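# Assemble the two printed parts to match the stand's model

## Task

Join the two printed parts so that they form the same assembly as the completed example shown on the stand.

## Robot and tools

Robot: two UR-type six-joint arms, left_arm and right_arm, each with a Robotiq 140 two-finger gripper. The fingers can fold at a hinge. A part held near the fingertips (outer quarter of the pads) is squeezed as commanded. A part held deeper can be pulled toward the palm, gripped loosely, or squeezed harder than asked. A fingertip pushed end-on into a surface folds easily, so a descent may pass the surface with little sign of contact.

Frames: the scene frame has its origin on the table top, halfway between the arms. +z is up, +x points out over the table, and left_arm is on the +y side. Image left and right do not match arm names. Base positions: left_arm (+0.015, +0.498, +0.031) m; right_arm (-0.047, -0.498, +0.031) m; both are almost unrotated. Each gripper's reported pose and velocities are in its own arm's base frame. Fixed cameras and the table use the scene frame. end_effector_position is the pinch point between closed pads. The fingers point along the gripper's +z and open along its y. Fingertips reach about 33 mm past that point, and only about 9 mm when fully open. Reported poses can be off by a few centimetres.

Row format, shared by execute_actions and move: 18 numbers, each in [-1, 1], always covering both arms. In order: left_arm's six joint values (shoulder pan, shoulder lift, elbow, wrist 1, wrist 2, wrist 3), then left position, force_limit, speed; then the same nine for right_arm. Joint values are offsets, not poses. They count from the Joint targets reported when the action or call began, not from the previous row. One unit equals 2.222 rad. Sending 0 keeps that joint's target. Stated joint ranges: elbow -3.142 to 3.142 rad, all other joints -6.283 to 6.283 rad. An action that would push a joint more than 0.010 rad beyond its range is refused for both arms.

The gripper numbers are absolute commands. position: +1 = fully open (140 mm); about -0.8 = pads touching; -1 = close until blocked. force_limit runs from -1 (about 14 N) through 0 (about 40 N) to +1 (about 58 N). speed runs from -1 (about 30 mm/s) to +1 (about 250 mm/s). A faster close grips much harder. Both force_limit and speed start at +1. To leave a gripper alone, repeat the three numbers last sent for it.

execute_actions(actions, cameras): actions is a list of actions. Each action is up to 15 rows, one per 1/30 s control step; if fewer rows are given, the last row is held for the remaining steps. An empty list returns the state plus all camera images. cameras names which views to return: cam_high, cam_low, cam_bench, cam_left_wrist, cam_right_wrist, or ["all"].

move(target, speed, blend, stop_force, zero, blocking, cameras): plans joint paths that all arms follow together. target is one 18-number row or a list of up to 15 rows. Every row's offsets count from the Joint targets at the call's start. speed is in rad/s for the joint with farthest to go: 0.01 to 3.14, default 0.5. blend (rad) rounds corners between listed targets; 0 means stop at each. stop_force (N, 3 to 120, one value for both arms) ends an arm's path when its wrist sensor feels that much push against the motion. Use a slow speed with it, and leave it out when backing away from a contact. zero (default true) re-zeroes the sensor before the move. blocking=false returns early but cannot be combined with stop_force. Paths do not avoid obstacles. The result adds a "move:" line: done, off_target, moving, held or fault, possibly with limits=held.

wait(seconds 0-10) lets time pass. stop brakes a running move. zoom_image(camera, region [x0,y0,x1,y1] pixels, at most 504x504) enlarges part of the latest image. zero_wrist_force(arm) re-zeroes one arm's wrist sensor. read_manual only returns licence text. finished_scene ends the scene for good; the assembly must stay correct without the robot.

Reading results: Joint positions, velocities, targets and torques are listed per arm in joint order (rad, rad/s). object_status: 0 moving, 1 blocked while opening, 2 blocked while closing (a grip), 3 reached the command or pads met (may or may not hold something). After closing with -1, look for 2. position_measured is in counts: 3 = open, about 139 = 60 mm, 200 = 20 mm, 230 = pads touching. To tighten a grip, raise force_limit and nudge position, e.g. -1 to -0.98. "joint sent to its limit" means a joint was clipped at its end. "joint command not followed" means the clearance check between arms changed a command. Wrist force and torque are given along the gripper's axes.

Avoid: dropping parts, releasing moving parts, or letting anything leave the table, which fails the task. Do not slam or press hard. About 150 N on an arm, or a wrist joint torque of 25.7 N m (138 N m for the larger joints), halts that arm for 10 s. Never let the arms or grippers press against each other; that can end the scene. Targets even slightly beyond a firm contact can fault. Long holding or stretching heats motors and can lock an arm. Motion lags the commands, so after large moves check Joint targets before the next offset.

Each tool is called after "Request:" as a command line: name --argument value for each argument, lists and objects as JSON in quotes; but a table of rows of numbers goes row by row, as --pt "numbers of a row", without its own name.

## Session

Request:
execute_actions --actions '[]'

Scene clock: 0.00 s.
left_arm: end_effector_position=(+1.0477, -0.2569, +0.1725) position_measured=3 object_status=3 end_effector_quat_wxyz=(+0.351, +0.712, -0.125, +0.596) | right_arm: end_effector_position=(+0.2977, +0.1901, +0.2366) position_measured=3 object_status=3 end_effector_quat_wxyz=(-0.490, +0.519, +0.623, +0.320)
Joint positions: left_arm=[-0.233 -0.099 0.403 -3.396 -2.043 2.806] | right_arm=[-0.58 -1.63 2.052 -0.829 -0.919 0.372]
Joint velocities: within noise
Joint torques (N m): no reading
Wrist force (N): no reading
Wrist torque (N m): no reading
Wrist force, peak (N): no reading
Joint targets: left_arm=[-0.233 -0.099 0.403 -3.396 -2.043 2.806] | right_arm=[-0.580 -1.630 2.052 -0.829 -0.919 0.372]
Tool commands: left_gripper/position=+1.0 left_gripper/force_limit=+1.0 left_gripper/speed=+1.0 right_gripper/position=+1.0 right_gripper/force_limit=+1.0 right_gripper/speed=+1.0

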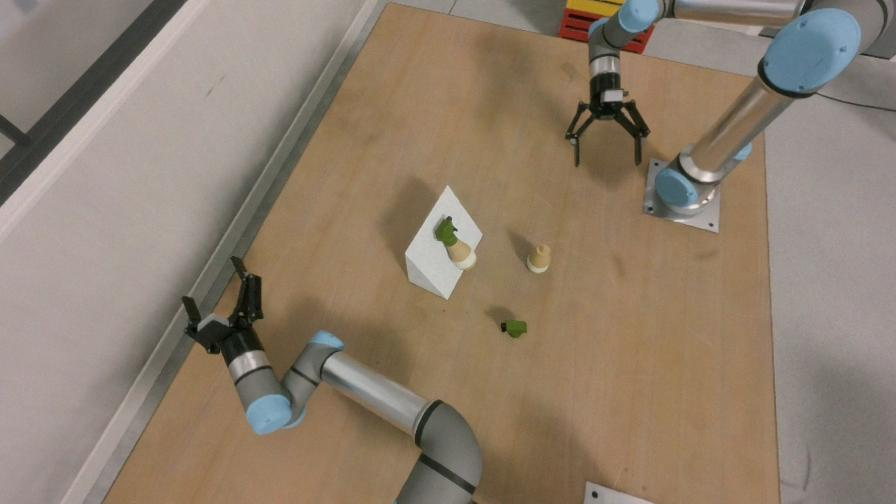

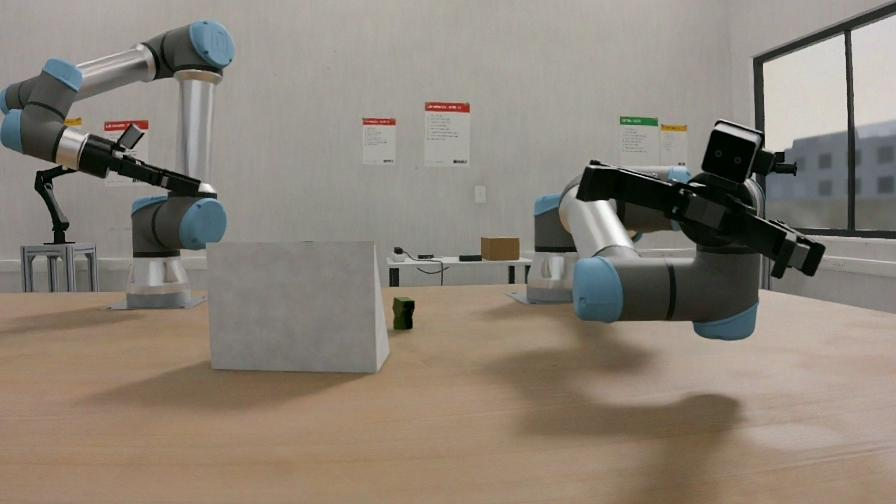

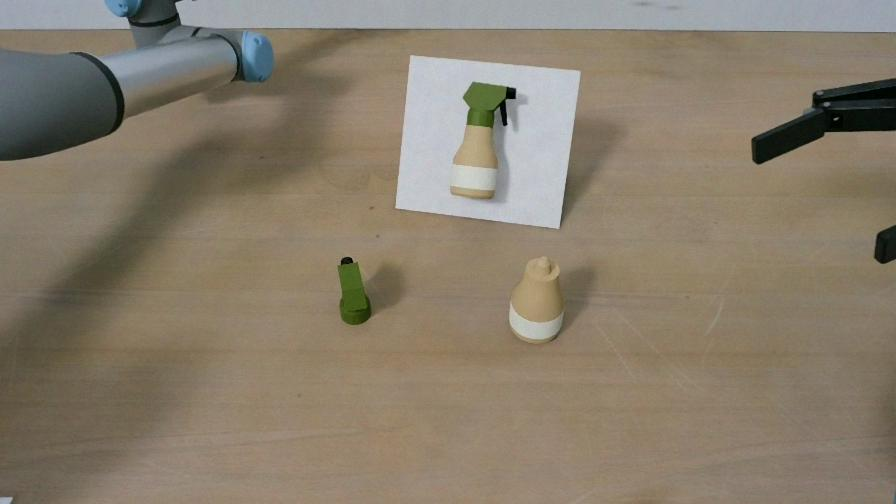

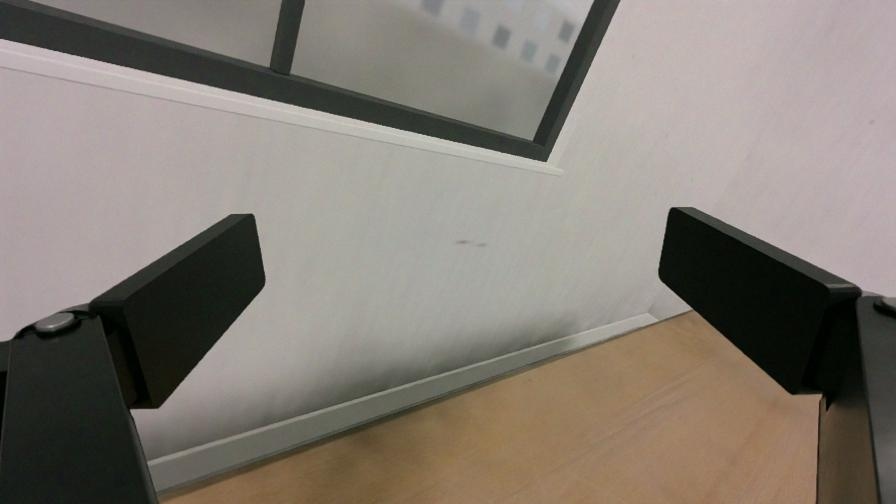

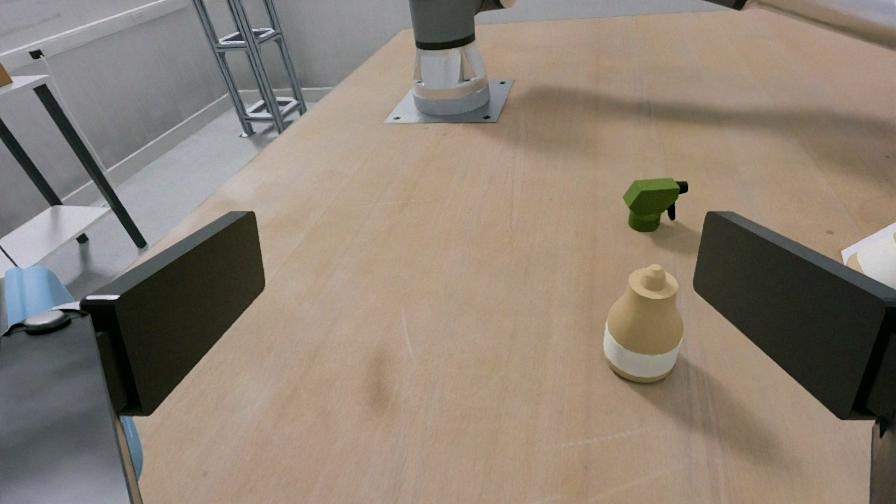

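Request:
zoom_image --camera "cam_bench" --region '[300, 220, 600, 380]'

Request:
zoom_image --camera "cam_bench" --region '[380, 40, 600, 240]'

Request:
zoom_image --camera "cam_right_wrist" --region '[560, 160, 740, 400]'

Request:
zoom_image --camera "cam_high" --region '[480, 220, 600, 360]'

Scaled by 1.680 from the camera's 896x504 image, which has a finer 1280x720 frame.

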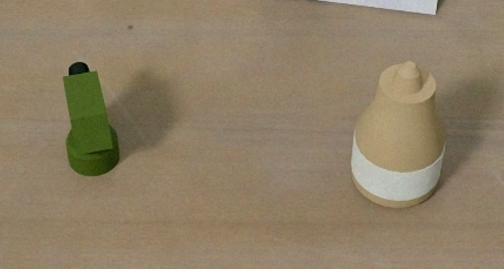

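Scaled by 2.291 from the camera's 896x504 image, which has a finer 1280x720 frame.

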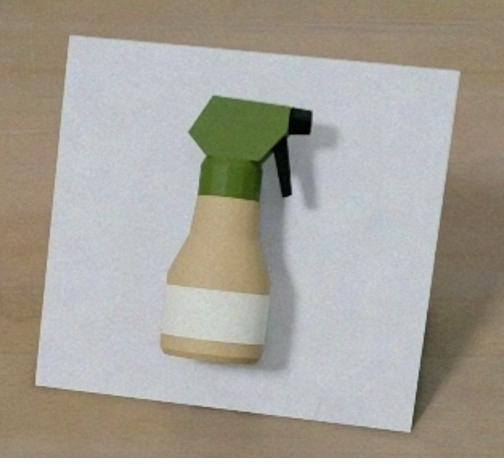

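Scaled by 2.100 from the camera's 896x504 image, which has a finer 1280x720 frame.

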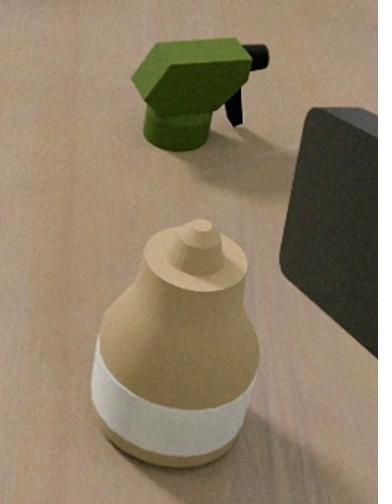

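Scaled by 3.600 from the camera's 896x504 image, which has a finer 1280x720 frame.

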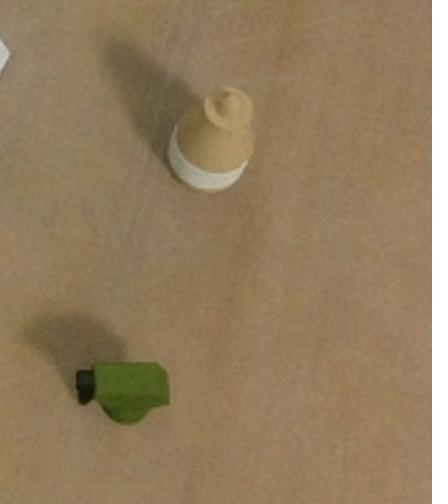

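Request:
move --target '[0,0,0,0,0,0,1,1,1,0.6292,0.2450,-0.4035,-0.3653,-0.2933,0.0792,1,1,1]' --speed 1.2 --cameras '["cam_right_wrist","cam_bench","cam_high"]'

Request:
zoom_image --camera "cam_right_wrist" --region '[230, 50, 734, 504]'

Scene clock: 3.40 s.
left_arm: end_effector_position=(+1.0477, -0.2569, +0.1725) position_measured=3 object_status=3 end_effector_quat_wxyz=(+0.351, +0.712, -0.125, +0.596) | right_arm: end_effector_position=(+0.3736, +0.5942, +0.1999) position_measured=3 object_status=3 end_effector_quat_wxyz=(+0.000, -0.134, +0.991, +0.000)
Joint positions: left_arm=[-0.233 -0.099 0.403 -3.396 -2.043 2.806] | right_arm=[0.818 -1.086 1.156 -1.641 -1.57 0.548]
Joint torques (N m): left_arm=[0.49 -68.38 -27.68 -2.22 0.04 0.26] | right_arm=[8.67 -48.41 -32.18 -4.09 0.06 -1.9]
Wrist force (N): left_arm=[-0.1 0.1 0.0] | right_arm=[-2.0 1.2 -1.7]
Wrist torque (N m): left_arm=[0.02 0.02 0.00] | right_arm=[0.35 0.54 -0.27]
Wrist force, peak (N): left_arm=[0.0 0.4 -0.3] | right_arm=[-0.9 5.5 -2.5]
Joint targets: left_arm=[-0.233 -0.099 0.403 -3.396 -2.043 2.806] | right_arm=[0.818 -1.086 1.156 -1.641 -1.570 0.548]
move: done
camera_calibration:
cam_right_wrist: T_world_to_cam=[[-0.260474, 0.965456, -0.00687001, -0.469321], [0.906336, 0.246963, 0.342877, -0.548783], [0.332729, 0.0830838, -0.939355, 0.153313], [0, 0, 0, 1]] pos_world=[0.324124, 0.575901, 0.328956]
Images, in order (width x height): cam_high 896x504, cam_bench 896x504, cam_right_wrist 896x504.

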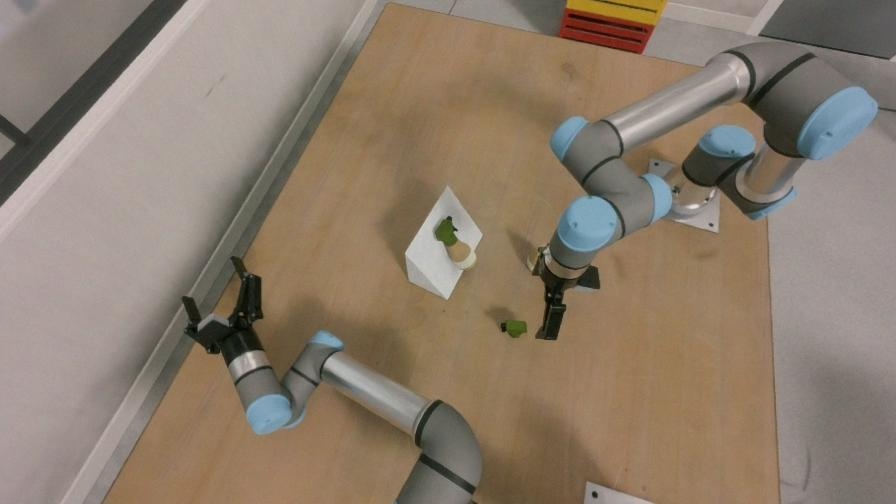

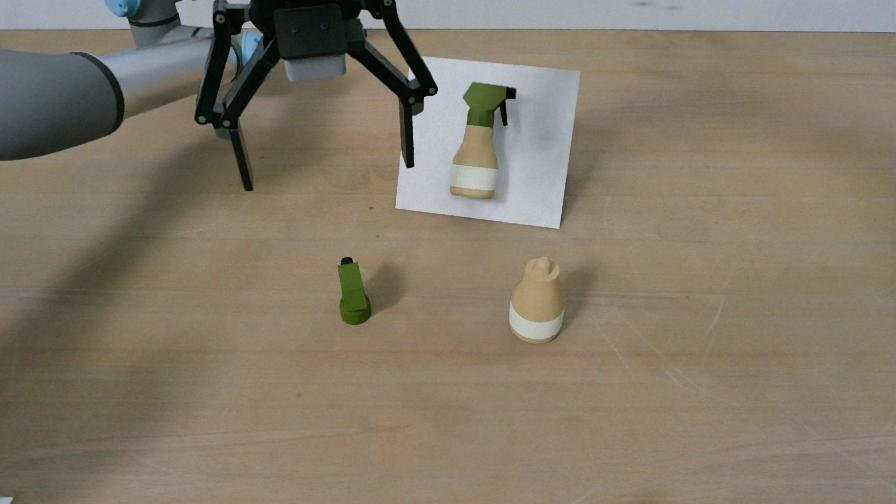

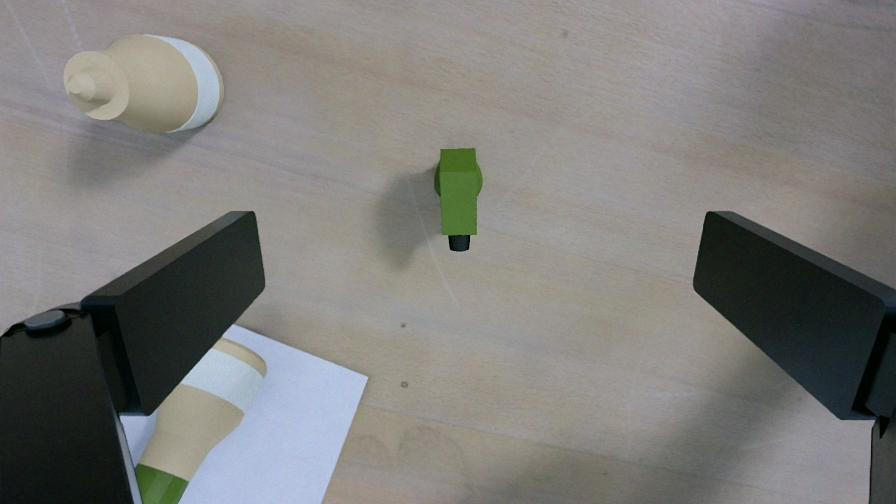

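Scaled by 1.000.

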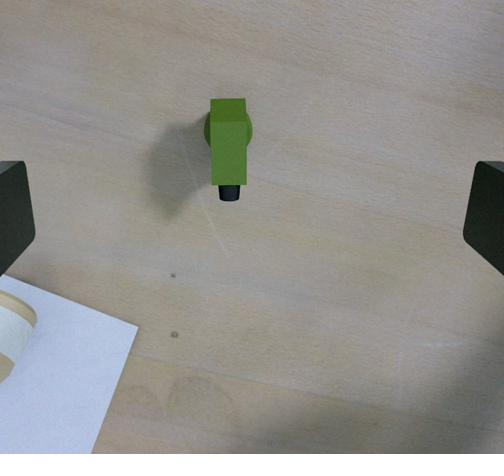

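Request:
move --target '[0,0,0,0,0,0,1,1,1,-0.0039,0.0300,0.0705,-0.1004,0,-0.0039,1,1,1]' --speed 0.5 --cameras '["cam_right_wrist","cam_bench","cam_low"]'

Request:
zoom_image --camera "cam_low" --region '[300, 240, 500, 350]'

Scene clock: 5.17 s.
left_arm: end_effector_position=(+1.0477, -0.2569, +0.1725) position_measured=3 object_status=3 end_effector_quat_wxyz=(+0.351, +0.712, -0.125, +0.596) | right_arm: end_effector_position=(+0.3848, +0.5973, +0.1000) position_measured=3 object_status=3 end_effector_quat_wxyz=(+0.000, -0.135, +0.991, +0.000)
Joint positions: left_arm=[-0.233 -0.099 0.403 -3.396 -2.043 2.806] | right_arm=[0.81 -1.019 1.312 -1.864 -1.57 0.54]
Joint torques (N m): left_arm=[0.4 -67.59 -27.42 -2.2 0.03 0.21] | right_arm=[7.09 -51.55 -17.26 -4.64 -1.37 1.67]
Wrist force (N): left_arm=[0.0 0.4 -0.1] | right_arm=[-2.3 1.1 -1.5]
Wrist torque (N m): left_arm=[0.08 0.01 0.00] | right_arm=[0.35 0.60 -0.19]
Wrist force, peak (N): left_arm=[0.1 0.5 -0.1] | right_arm=[-1.2 1.1 -4.7]
Joint targets: left_arm=[-0.233 -0.099 0.403 -3.396 -2.043 2.806] | right_arm=[0.810 -1.019 1.312 -1.864 -1.570 0.540]
move: done
camera_calibration:
cam_right_wrist: T_world_to_cam=[[-0.260695, 0.965397, -0.00687838, -0.470068], [0.906241, 0.247165, 0.342982, -0.525614], [0.332814, 0.0831804, -0.939317, 0.0554796], [0, 0, 0, 1]] pos_world=[0.335324, 0.5791, 0.229156]
Images, in order (width x height): cam_low 896x504, cam_bench 896x504, cam_right_wrist 896x504.

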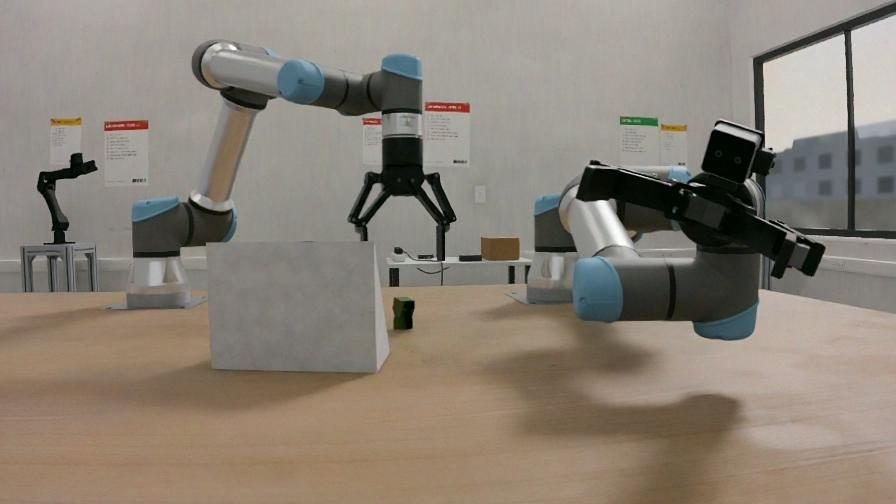

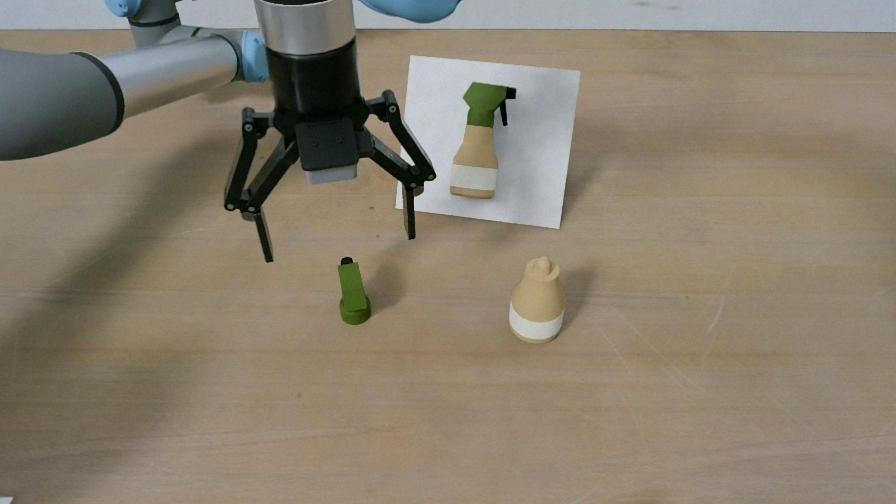

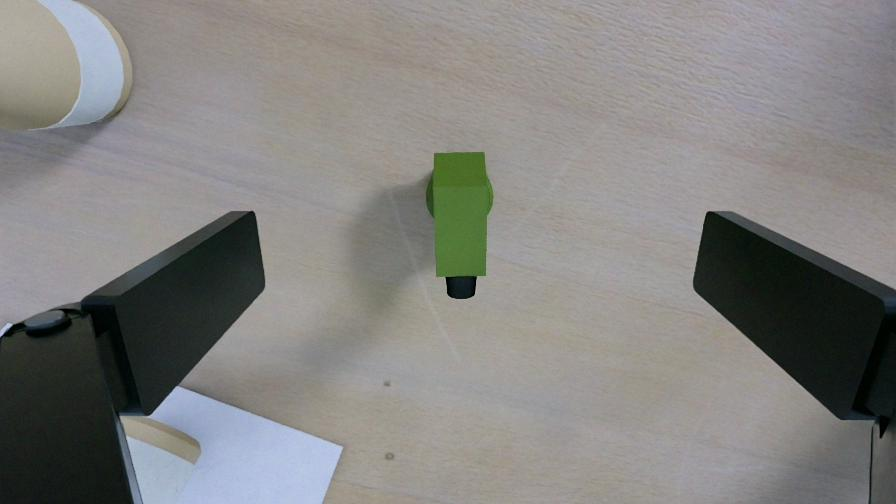

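Scaled by 2.520 from the camera's 896x504 image, which has a finer 1280x720 frame.

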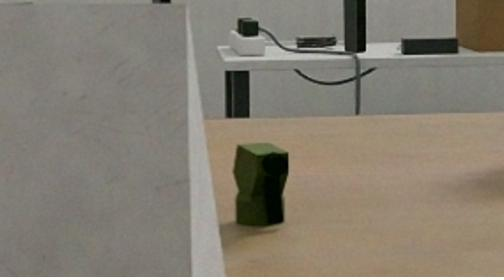

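Request:
move --target '[0,0,0,0,0,0,1,1,1,-0.0036,0.0256,0.0368,-0.0623,0,-0.0036,1,1,1]' --speed 0.3 --stop_force 12 --cameras '["cam_right_wrist","cam_bench"]'

Scene clock: 7.23 s.
left_arm: end_effector_position=(+1.0477, -0.2569, +0.1725) position_measured=3 object_status=3 end_effector_quat_wxyz=(+0.351, +0.712, -0.125, +0.596) | right_arm: end_effector_position=(+0.3901, +0.5949, +0.0359) position_measured=3 object_status=3 end_effector_quat_wxyz=(+0.000, -0.135, +0.991, +0.000)
Joint positions: left_arm=[-0.233 -0.099 0.403 -3.396 -2.043 2.806] | right_arm=[0.802 -0.962 1.394 -2.002 -1.57 0.532]
Joint torques (N m): left_arm=[0.4 -67.87 -27.75 -2.17 0.09 0.32] | right_arm=[9.55 -50.79 -16.22 -4.68 -1.43 1.84]
Wrist force (N): left_arm=[0.0 -0.1 -0.2] | right_arm=[-1.7 0.8 -1.5]
Wrist torque (N m): left_arm=[-0.01 0.01 0.00] | right_arm=[0.28 0.46 -0.19]
Wrist force, peak (N): left_arm=[0.2 0.4 -0.1] | right_arm=[-2.2 1.0 -3.8]
Joint targets: left_arm=[-0.233 -0.099 0.403 -3.396 -2.043 2.806] | right_arm=[0.802 -0.962 1.394 -2.002 -1.570 0.532]
move: done
camera_calibration:
cam_right_wrist: T_world_to_cam=[[-0.260736, 0.965385, -0.00696906, -0.466775], [0.906261, 0.247243, 0.342873, -0.507838], [0.332728, 0.0830836, -0.939356, -0.00629698], [0, 0, 0, 1]] pos_world=[0.340624, 0.5767, 0.164956]
Images, in order (width x height): cam_bench 896x504, cam_right_wrist 896x504.

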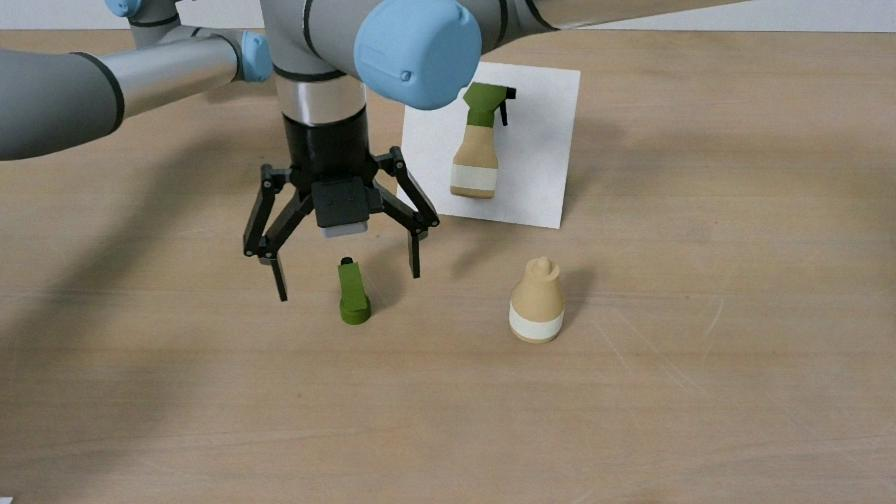

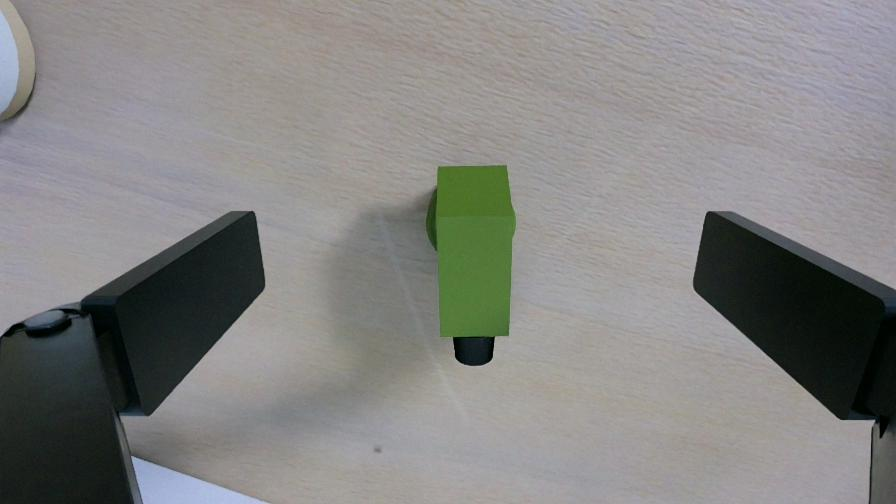

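Request:
move --target '[0,0,0,0,0,0,1,1,1,0,0,0,0,0,0,-1,0,-1]' --cameras '["cam_right_wrist","cam_bench"]'

Request:
zoom_image --camera "cam_bench" --region '[260, 200, 460, 360]'

Scene clock: 11.90 s.
left_arm: end_effector_position=(+1.0477, -0.2569, +0.1725) position_measured=3 object_status=3 end_effector_quat_wxyz=(+0.351, +0.712, -0.125, +0.596) | right_arm: end_effector_position=(+0.3901, +0.5949, +0.0359) position_measured=197 object_status=0 end_effector_quat_wxyz=(+0.000, -0.135, +0.991, +0.000)
Joint positions: left_arm=[-0.233 -0.099 0.403 -3.396 -2.043 2.806] | right_arm=[0.802 -0.962 1.394 -2.002 -1.57 0.532]
Joint torques (N m): left_arm=[0.17 -68.39 -27.32 -2.22 0.17 0.25] | right_arm=[8.67 -46.76 -16.21 -4.44 -1.24 1.88]
Wrist force (N): left_arm=[0.1 0.0 -0.1] | right_arm=[-0.1 -0.3 -7.6]
Wrist torque (N m): left_arm=[0.02 -0.02 0.00] | right_arm=[0.37 0.47 -0.19]
Wrist force, peak (N): left_arm=[-0.4 0.4 -0.2] | right_arm=[-0.2 -0.6 -8.1]
Joint targets: left_arm=[-0.233 -0.099 0.403 -3.396 -2.043 2.806] | right_arm=[0.802 -0.962 1.394 -2.002 -1.570 0.532]
move: done
camera_calibration:
cam_right_wrist: T_world_to_cam=[[-0.260704, 0.965393, -0.00705977, -0.466775], [0.906269, 0.247245, 0.34285, -0.507838], [0.33273, 0.0829842, -0.939364, -0.00623958], [0, 0, 0, 1]] pos_world=[0.340624, 0.576699, 0.164955]
Images, in order (width x height): cam_bench 896x504, cam_right_wrist 896x504.

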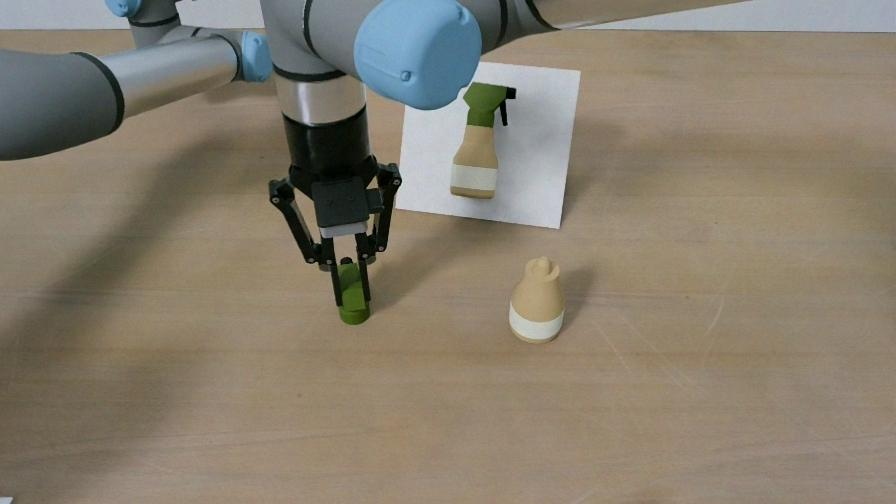

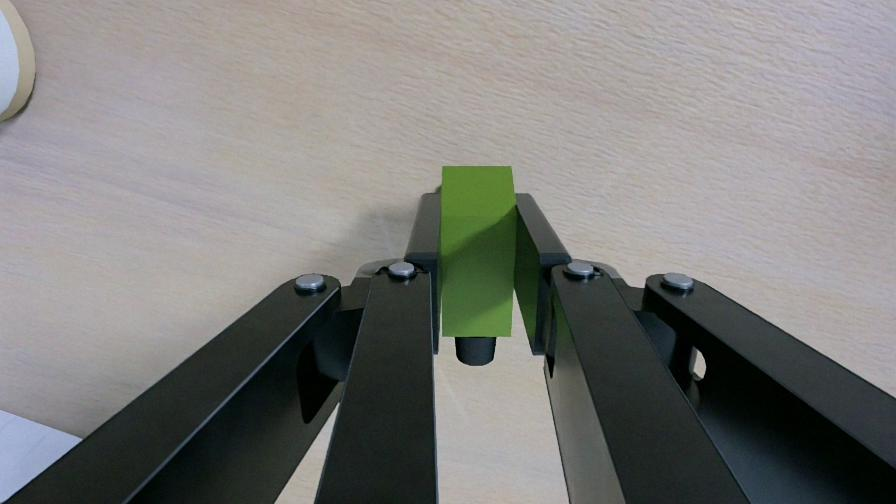

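Scaled by 2.520 from the camera's 896x504 image, which has a finer 1280x720 frame.

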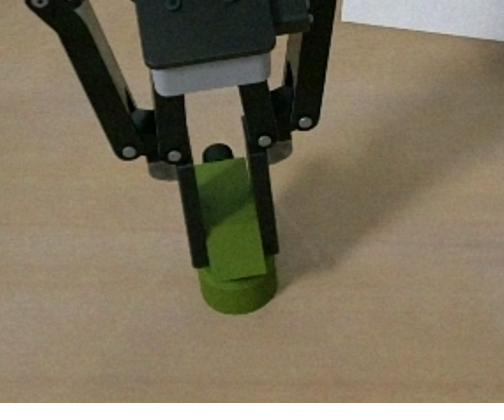

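Request:
wait --seconds 0.7

Scene clock: 12.73 s.
left_arm: end_effector_position=(+1.0477, -0.2569, +0.1725) position_measured=3 object_status=3 end_effector_quat_wxyz=(+0.351, +0.712, -0.125, +0.596) | right_arm: end_effector_position=(+0.3901, +0.5949, +0.0359) position_measured=197 object_status=2 end_effector_quat_wxyz=(+0.000, -0.135, +0.991, +0.000)
Joint positions: left_arm=[-0.233 -0.099 0.403 -3.396 -2.043 2.806] | right_arm=[0.802 -0.962 1.394 -2.002 -1.57 0.532]
Joint torques (N m): left_arm=[-0.19 -68.25 -26.93 -2.12 0.12 0.27] | right_arm=[9.01 -46.54 -16.35 -4.47 -0.92 1.87]
Wrist force (N): left_arm=[-0.1 0.2 0.0] | right_arm=[-0.3 -0.4 -8.0]
Wrist torque (N m): left_arm=[0.05 0.02 0.01] | right_arm=[0.38 0.49 -0.19]
Wrist force, peak (N): left_arm=[0.2 0.4 0.1] | right_arm=[-0.2 -0.4 -8.3]
Joint targets: left_arm=[-0.233 -0.099 0.403 -3.396 -2.043 2.806] | right_arm=[0.802 -0.962 1.394 -2.002 -1.570 0.532]
Tool commands: left_gripper/position=+1.0 left_gripper/force_limit=+1.0 left_gripper/speed=+1.0 right_gripper/position=-1.0 right_gripper/force_limit=+0.0 right_gripper/speed=-1.0
wait: 0.70 s; at rest by 0.03 s

Request:
move --pt "0 0 0 0 0 0 1 1 1 0 -0.0423 -0.1045 0.1465 0 0 -1 0 -1" --pt "0 0 0 0 0 0 1 1 1 -0.1163 -0.2259 0.1404 0.0852 0 -0.1163 -1 0 -1" --speed '[0.3,0.4]' --cameras '["cam_right_wrist","cam_bench","cam_high","cam_low"]'

Request:
zoom_image --camera "cam_bench" --region '[440, 160, 640, 360]'

Request:
zoom_image --camera "cam_high" --region '[470, 190, 610, 310]'

Scene clock: 16.50 s.
left_arm: end_effector_position=(+1.0477, -0.2569, +0.1725) position_measured=3 object_status=3 end_effector_quat_wxyz=(+0.351, +0.712, -0.125, +0.596) | right_arm: end_effector_position=(+0.3812, +0.3861, +0.1801) position_measured=197 object_status=2 end_effector_quat_wxyz=(+0.000, -0.135, +0.991, +0.000)
Joint positions: left_arm=[-0.233 -0.099 0.403 -3.396 -2.043 2.806] | right_arm=[0.543 -1.464 1.706 -1.813 -1.57 0.273]
Joint torques (N m): left_arm=[0.35 -67.56 -27.48 -2.12 0.01 0.28] | right_arm=[2.57 -39.23 -16.24 -1.64 0.29 1.26]
Wrist force (N): left_arm=[0.1 0.1 0.0] | right_arm=[-2.3 0.9 -1.4]
Wrist torque (N m): left_arm=[0.04 -0.02 0.00] | right_arm=[0.29 0.58 -0.32]
Wrist force, peak (N): left_arm=[-0.3 0.1 -0.4] | right_arm=[-0.2 -0.3 -8.4]
Joint targets: left_arm=[-0.233 -0.099 0.403 -3.396 -2.043 2.806] | right_arm=[0.543 -1.464 1.706 -1.813 -1.570 0.273]
move: done
camera_calibration:
cam_right_wrist: T_world_to_cam=[[-0.260592, 0.965426, -0.00667122, -0.266577], [0.906087, 0.246949, 0.343544, -0.49761], [0.333314, 0.0834802, -0.939113, 0.149059], [0, 0, 0, 1]] pos_world=[0.331726, 0.367802, 0.309155]
Images, in order (width x height): cam_high 896x504, cam_low 896x504, cam_bench 896x504, cam_right_wrist 896x504.

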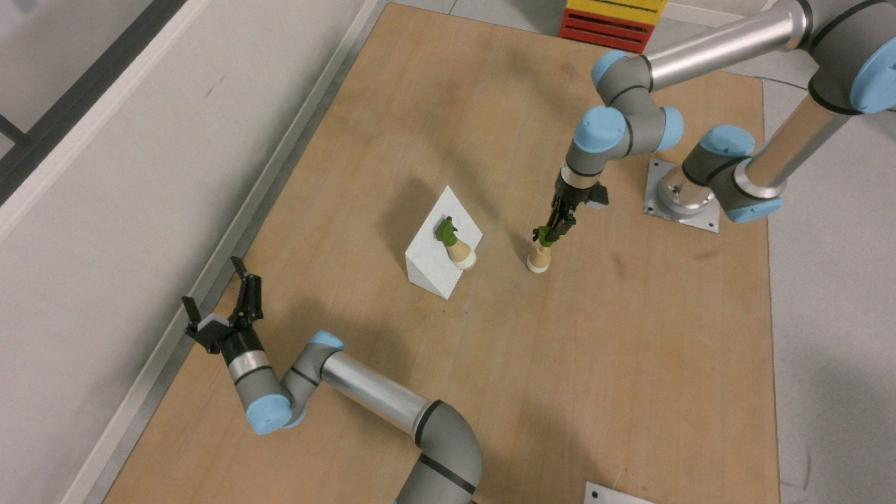

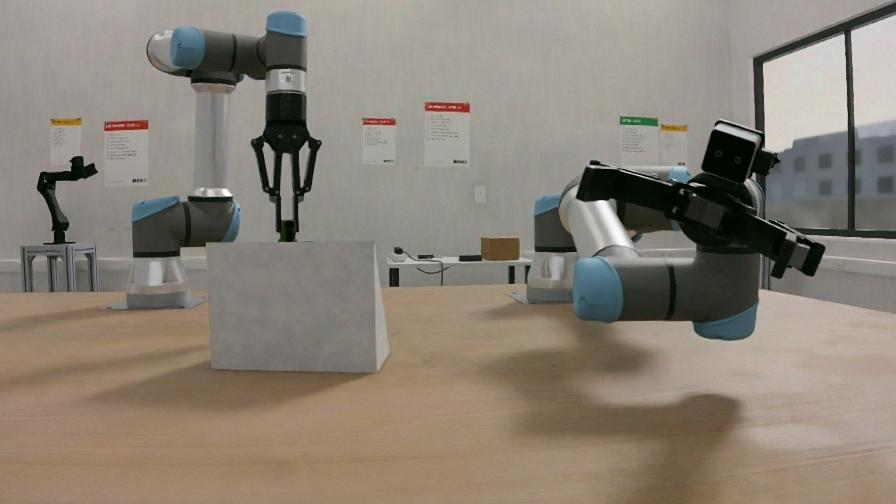

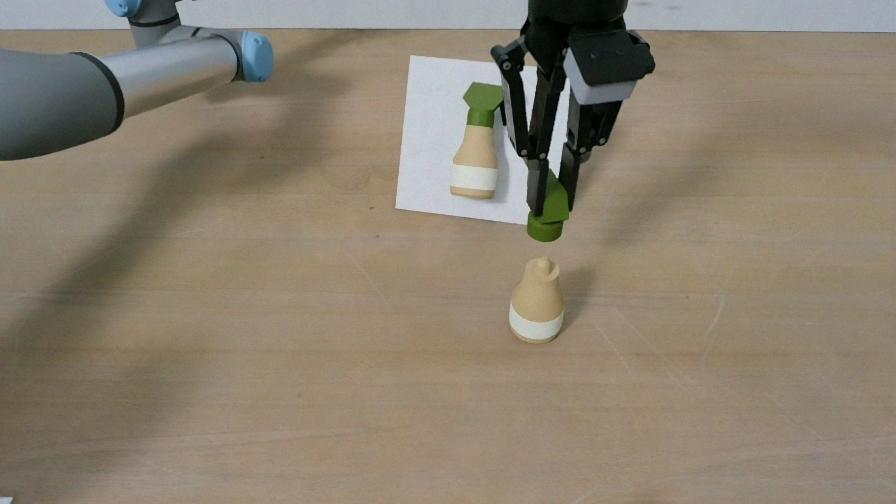

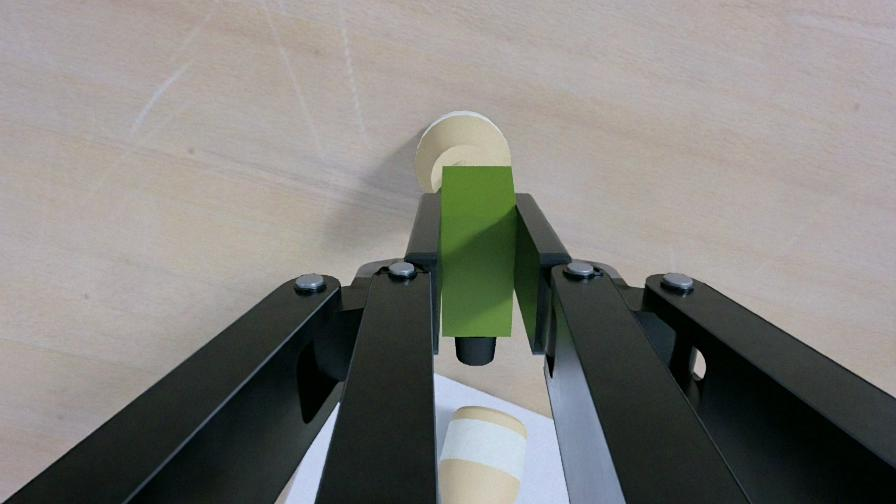

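Scaled by 2.520 from the camera's 896x504 image, which has a finer 1280x720 frame.

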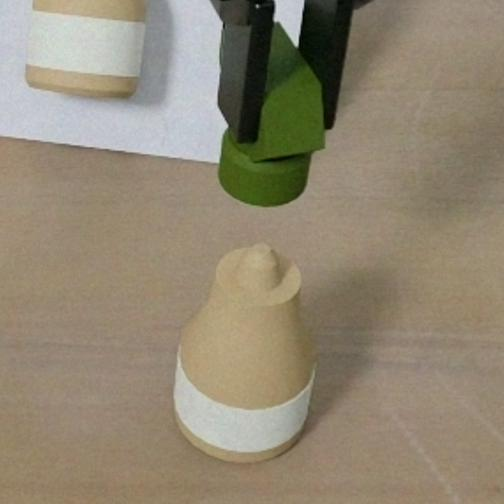

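Scaled by 3.600 from the camera's 896x504 image, which has a finer 1280x720 frame.

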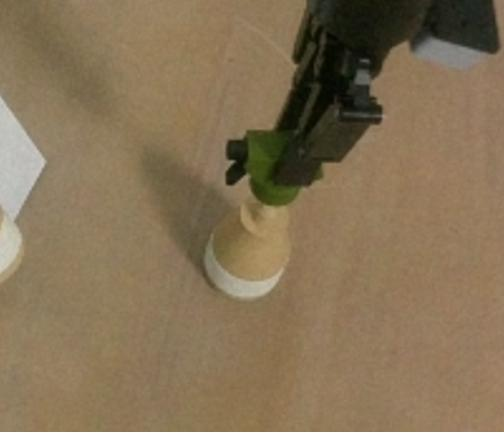

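Request:
move --target '[0,0,0,0,0,0,1,1,1,-0.0015,0.0072,0.0276,-0.0347,0,-0.0015,-1,0,-1]' --speed 0.1 --stop_force 8 --cameras '["cam_right_wrist","cam_bench","cam_high"]'

Request:
zoom_image --camera "cam_bench" --region '[490, 200, 600, 310]'

Request:
zoom_image --camera "cam_high" --region '[510, 220, 570, 280]'

Request:
zoom_image --camera "cam_right_wrist" --region '[370, 60, 570, 260]'

Scene clock: 20.20 s.
left_arm: end_effector_position=(+1.0477, -0.2569, +0.1725) position_measured=3 object_status=3 end_effector_quat_wxyz=(+0.351, +0.712, -0.125, +0.596) | right_arm: end_effector_position=(+0.3810, +0.3839, +0.1501) position_measured=197 object_status=2 end_effector_quat_wxyz=(+0.000, -0.135, +0.991, +0.000)
Joint positions: left_arm=[-0.233 -0.099 0.403 -3.396 -2.043 2.806] | right_arm=[0.54 -1.448 1.767 -1.89 -1.57 0.27]
Joint torques (N m): left_arm=[0.38 -67.81 -27.47 -2.15 -0.05 0.3] | right_arm=[1.12 -39.48 -32.31 -2.58 1.45 1.29]
Wrist force (N): left_arm=[-0.2 0.2 -0.3] | right_arm=[-2.3 0.8 -1.2]
Wrist torque (N m): left_arm=[0.05 0.05 0.00] | right_arm=[0.30 0.58 -0.20]
Wrist force, peak (N): left_arm=[-0.2 0.5 -0.2] | right_arm=[-1.9 0.8 -2.4]
Joint targets: left_arm=[-0.233 -0.099 0.403 -3.396 -2.043 2.806] | right_arm=[0.540 -1.448 1.767 -1.890 -1.570 0.270]
move: done
camera_calibration:
cam_right_wrist: T_world_to_cam=[[-0.260731, 0.965387, -0.00684548, -0.264622], [0.906155, 0.247167, 0.343208, -0.486495], [0.33302, 0.0832819, -0.939235, 0.121373], [0, 0, 0, 1]] pos_world=[0.331425, 0.3656, 0.279155]
Images, in order (width x height): cam_high 896x504, cam_bench 896x504, cam_right_wrist 896x504.

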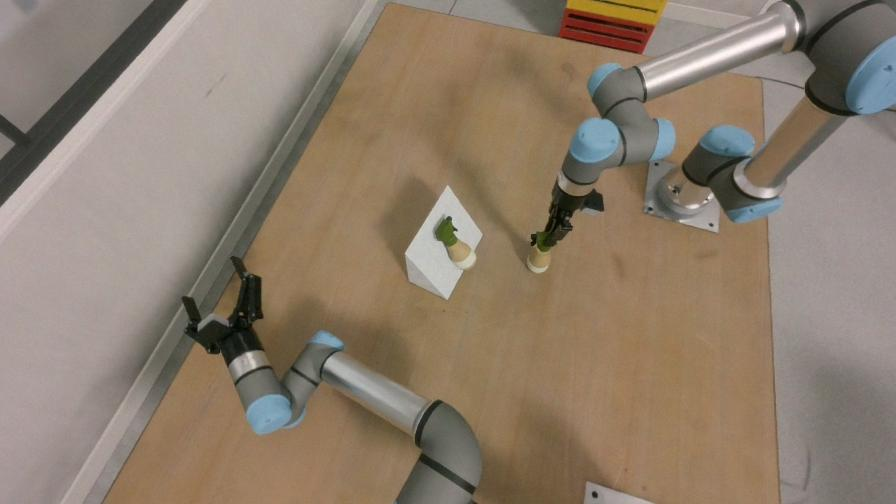

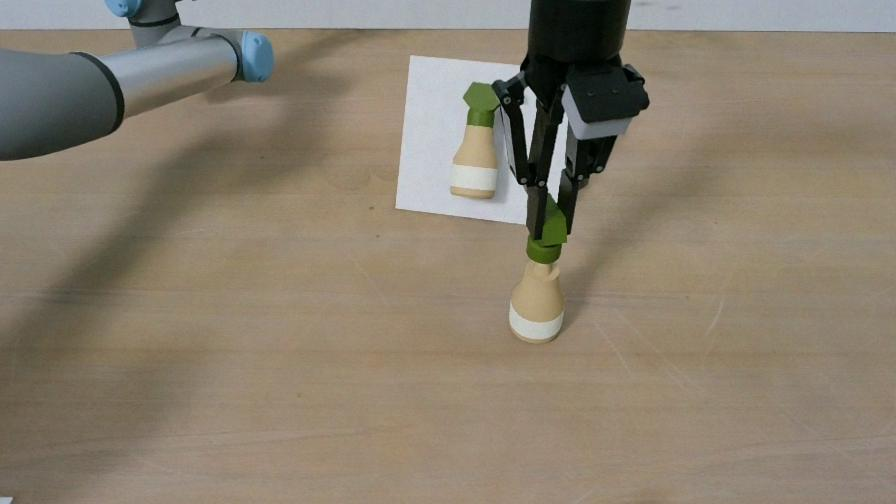

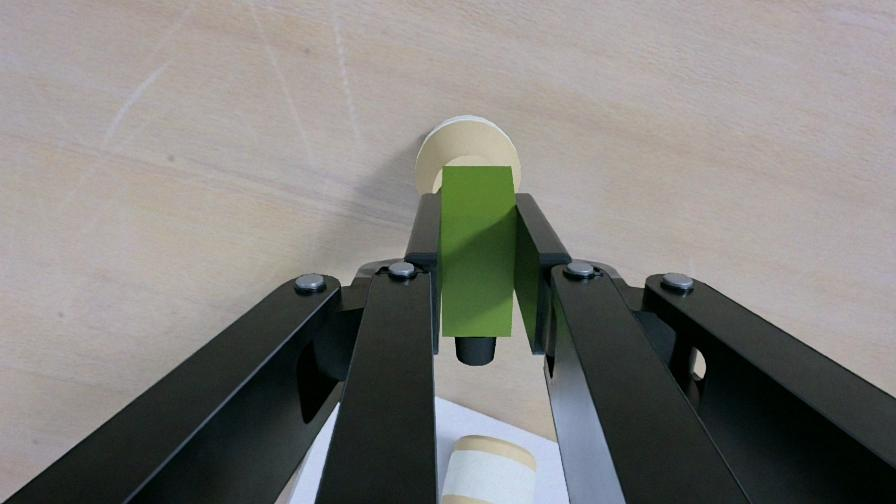

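Scaled by 4.582 from the camera's 896x504 image, which has a finer 1280x720 frame.

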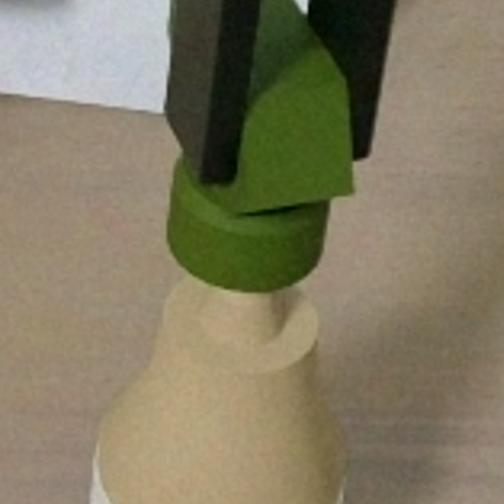

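Scaled by 8.400 from the camera's 896x504 image, which has a finer 1280x720 frame.

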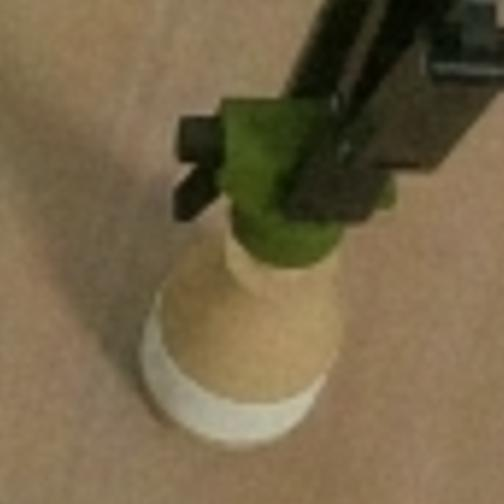

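Scaled by 2.520 from the camera's 896x504 image, which has a finer 1280x720 frame.

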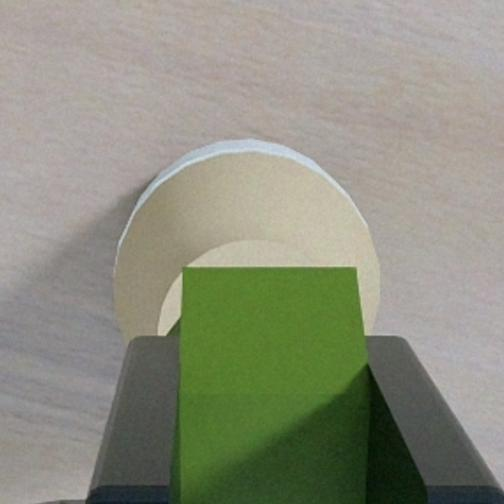

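Request:
move --target '[0,0,0,0,0,0,1,1,1,0,0.0122,0.0252,-0.0373,0,0,-1,0,-1]' --speed 0.05 --stop_force 12 --cameras '["cam_right_wrist","cam_bench"]'

Request:
zoom_image --camera "cam_bench" --region '[490, 220, 610, 350]'

Scene clock: 22.97 s.
left_arm: end_effector_position=(+1.0477, -0.2569, +0.1725) position_measured=3 object_status=3 end_effector_quat_wxyz=(+0.351, +0.712, -0.125, +0.596) | right_arm: end_effector_position=(+0.3811, +0.3840, +0.1273) position_measured=197 object_status=2 end_effector_quat_wxyz=(+0.000, -0.135, +0.991, +0.000)
Joint positions: left_arm=[-0.233 -0.099 0.403 -3.396 -2.043 2.806] | right_arm=[0.54 -1.429 1.807 -1.949 -1.57 0.27]
Joint torques (N m): left_arm=[-0.01 -68.5 -26.63 -2 0.04 0.26] | right_arm=[7.63 -38.53 -30.5 -3.97 1.7 1.53]
Wrist force (N): left_arm=[0.1 0.1 -0.3] | right_arm=[-2.7 0.7 -2.8]
Wrist torque (N m): left_arm=[0.02 -0.02 0.00] | right_arm=[0.24 0.50 -0.22]
Wrist force, peak (N): left_arm=[0.3 0.1 -0.3] | right_arm=[1.9 -0.6 -30.1]
Joint targets: left_arm=[-0.233 -0.099 0.403 -3.396 -2.043 2.806] | right_arm=[0.540 -1.429 1.807 -1.949 -1.570 0.270]
move: contact (right_arm); right_arm: the wrist 1 is farthest, 0.024 rad from its target
camera_calibration:
cam_right_wrist: T_world_to_cam=[[-0.260717, 0.965391, -0.00681243, -0.264934], [0.906192, 0.24715, 0.343123, -0.478884], [0.332932, 0.0832845, -0.939266, 0.0999125], [0, 0, 0, 1]] pos_world=[0.331624, 0.3658, 0.256356]
Images, in order (width x height): cam_bench 896x504, cam_right_wrist 896x504.

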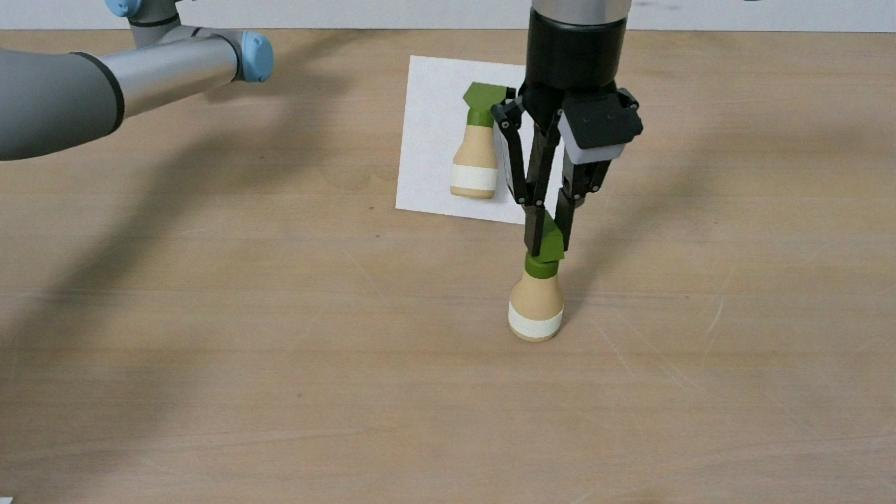

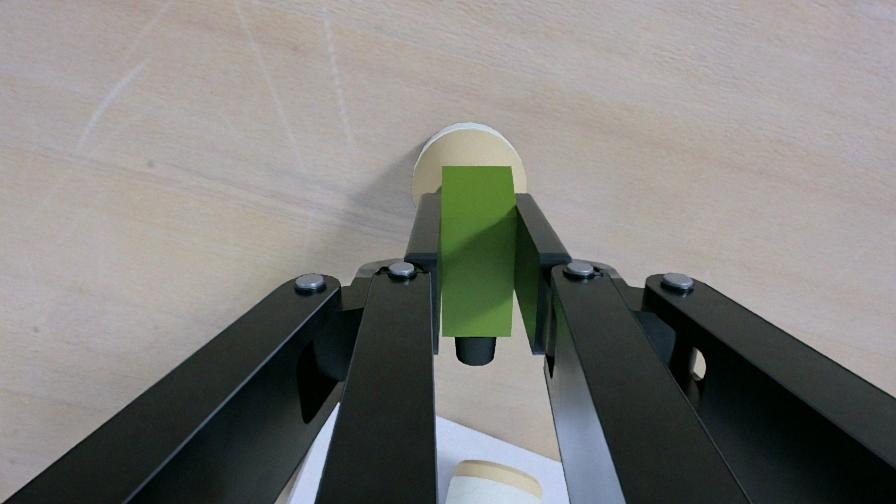

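Scaled by 3.877 from the camera's 896x504 image, which has a finer 1280x720 frame.

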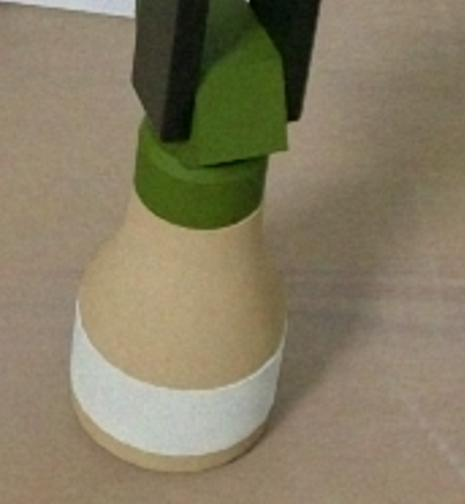

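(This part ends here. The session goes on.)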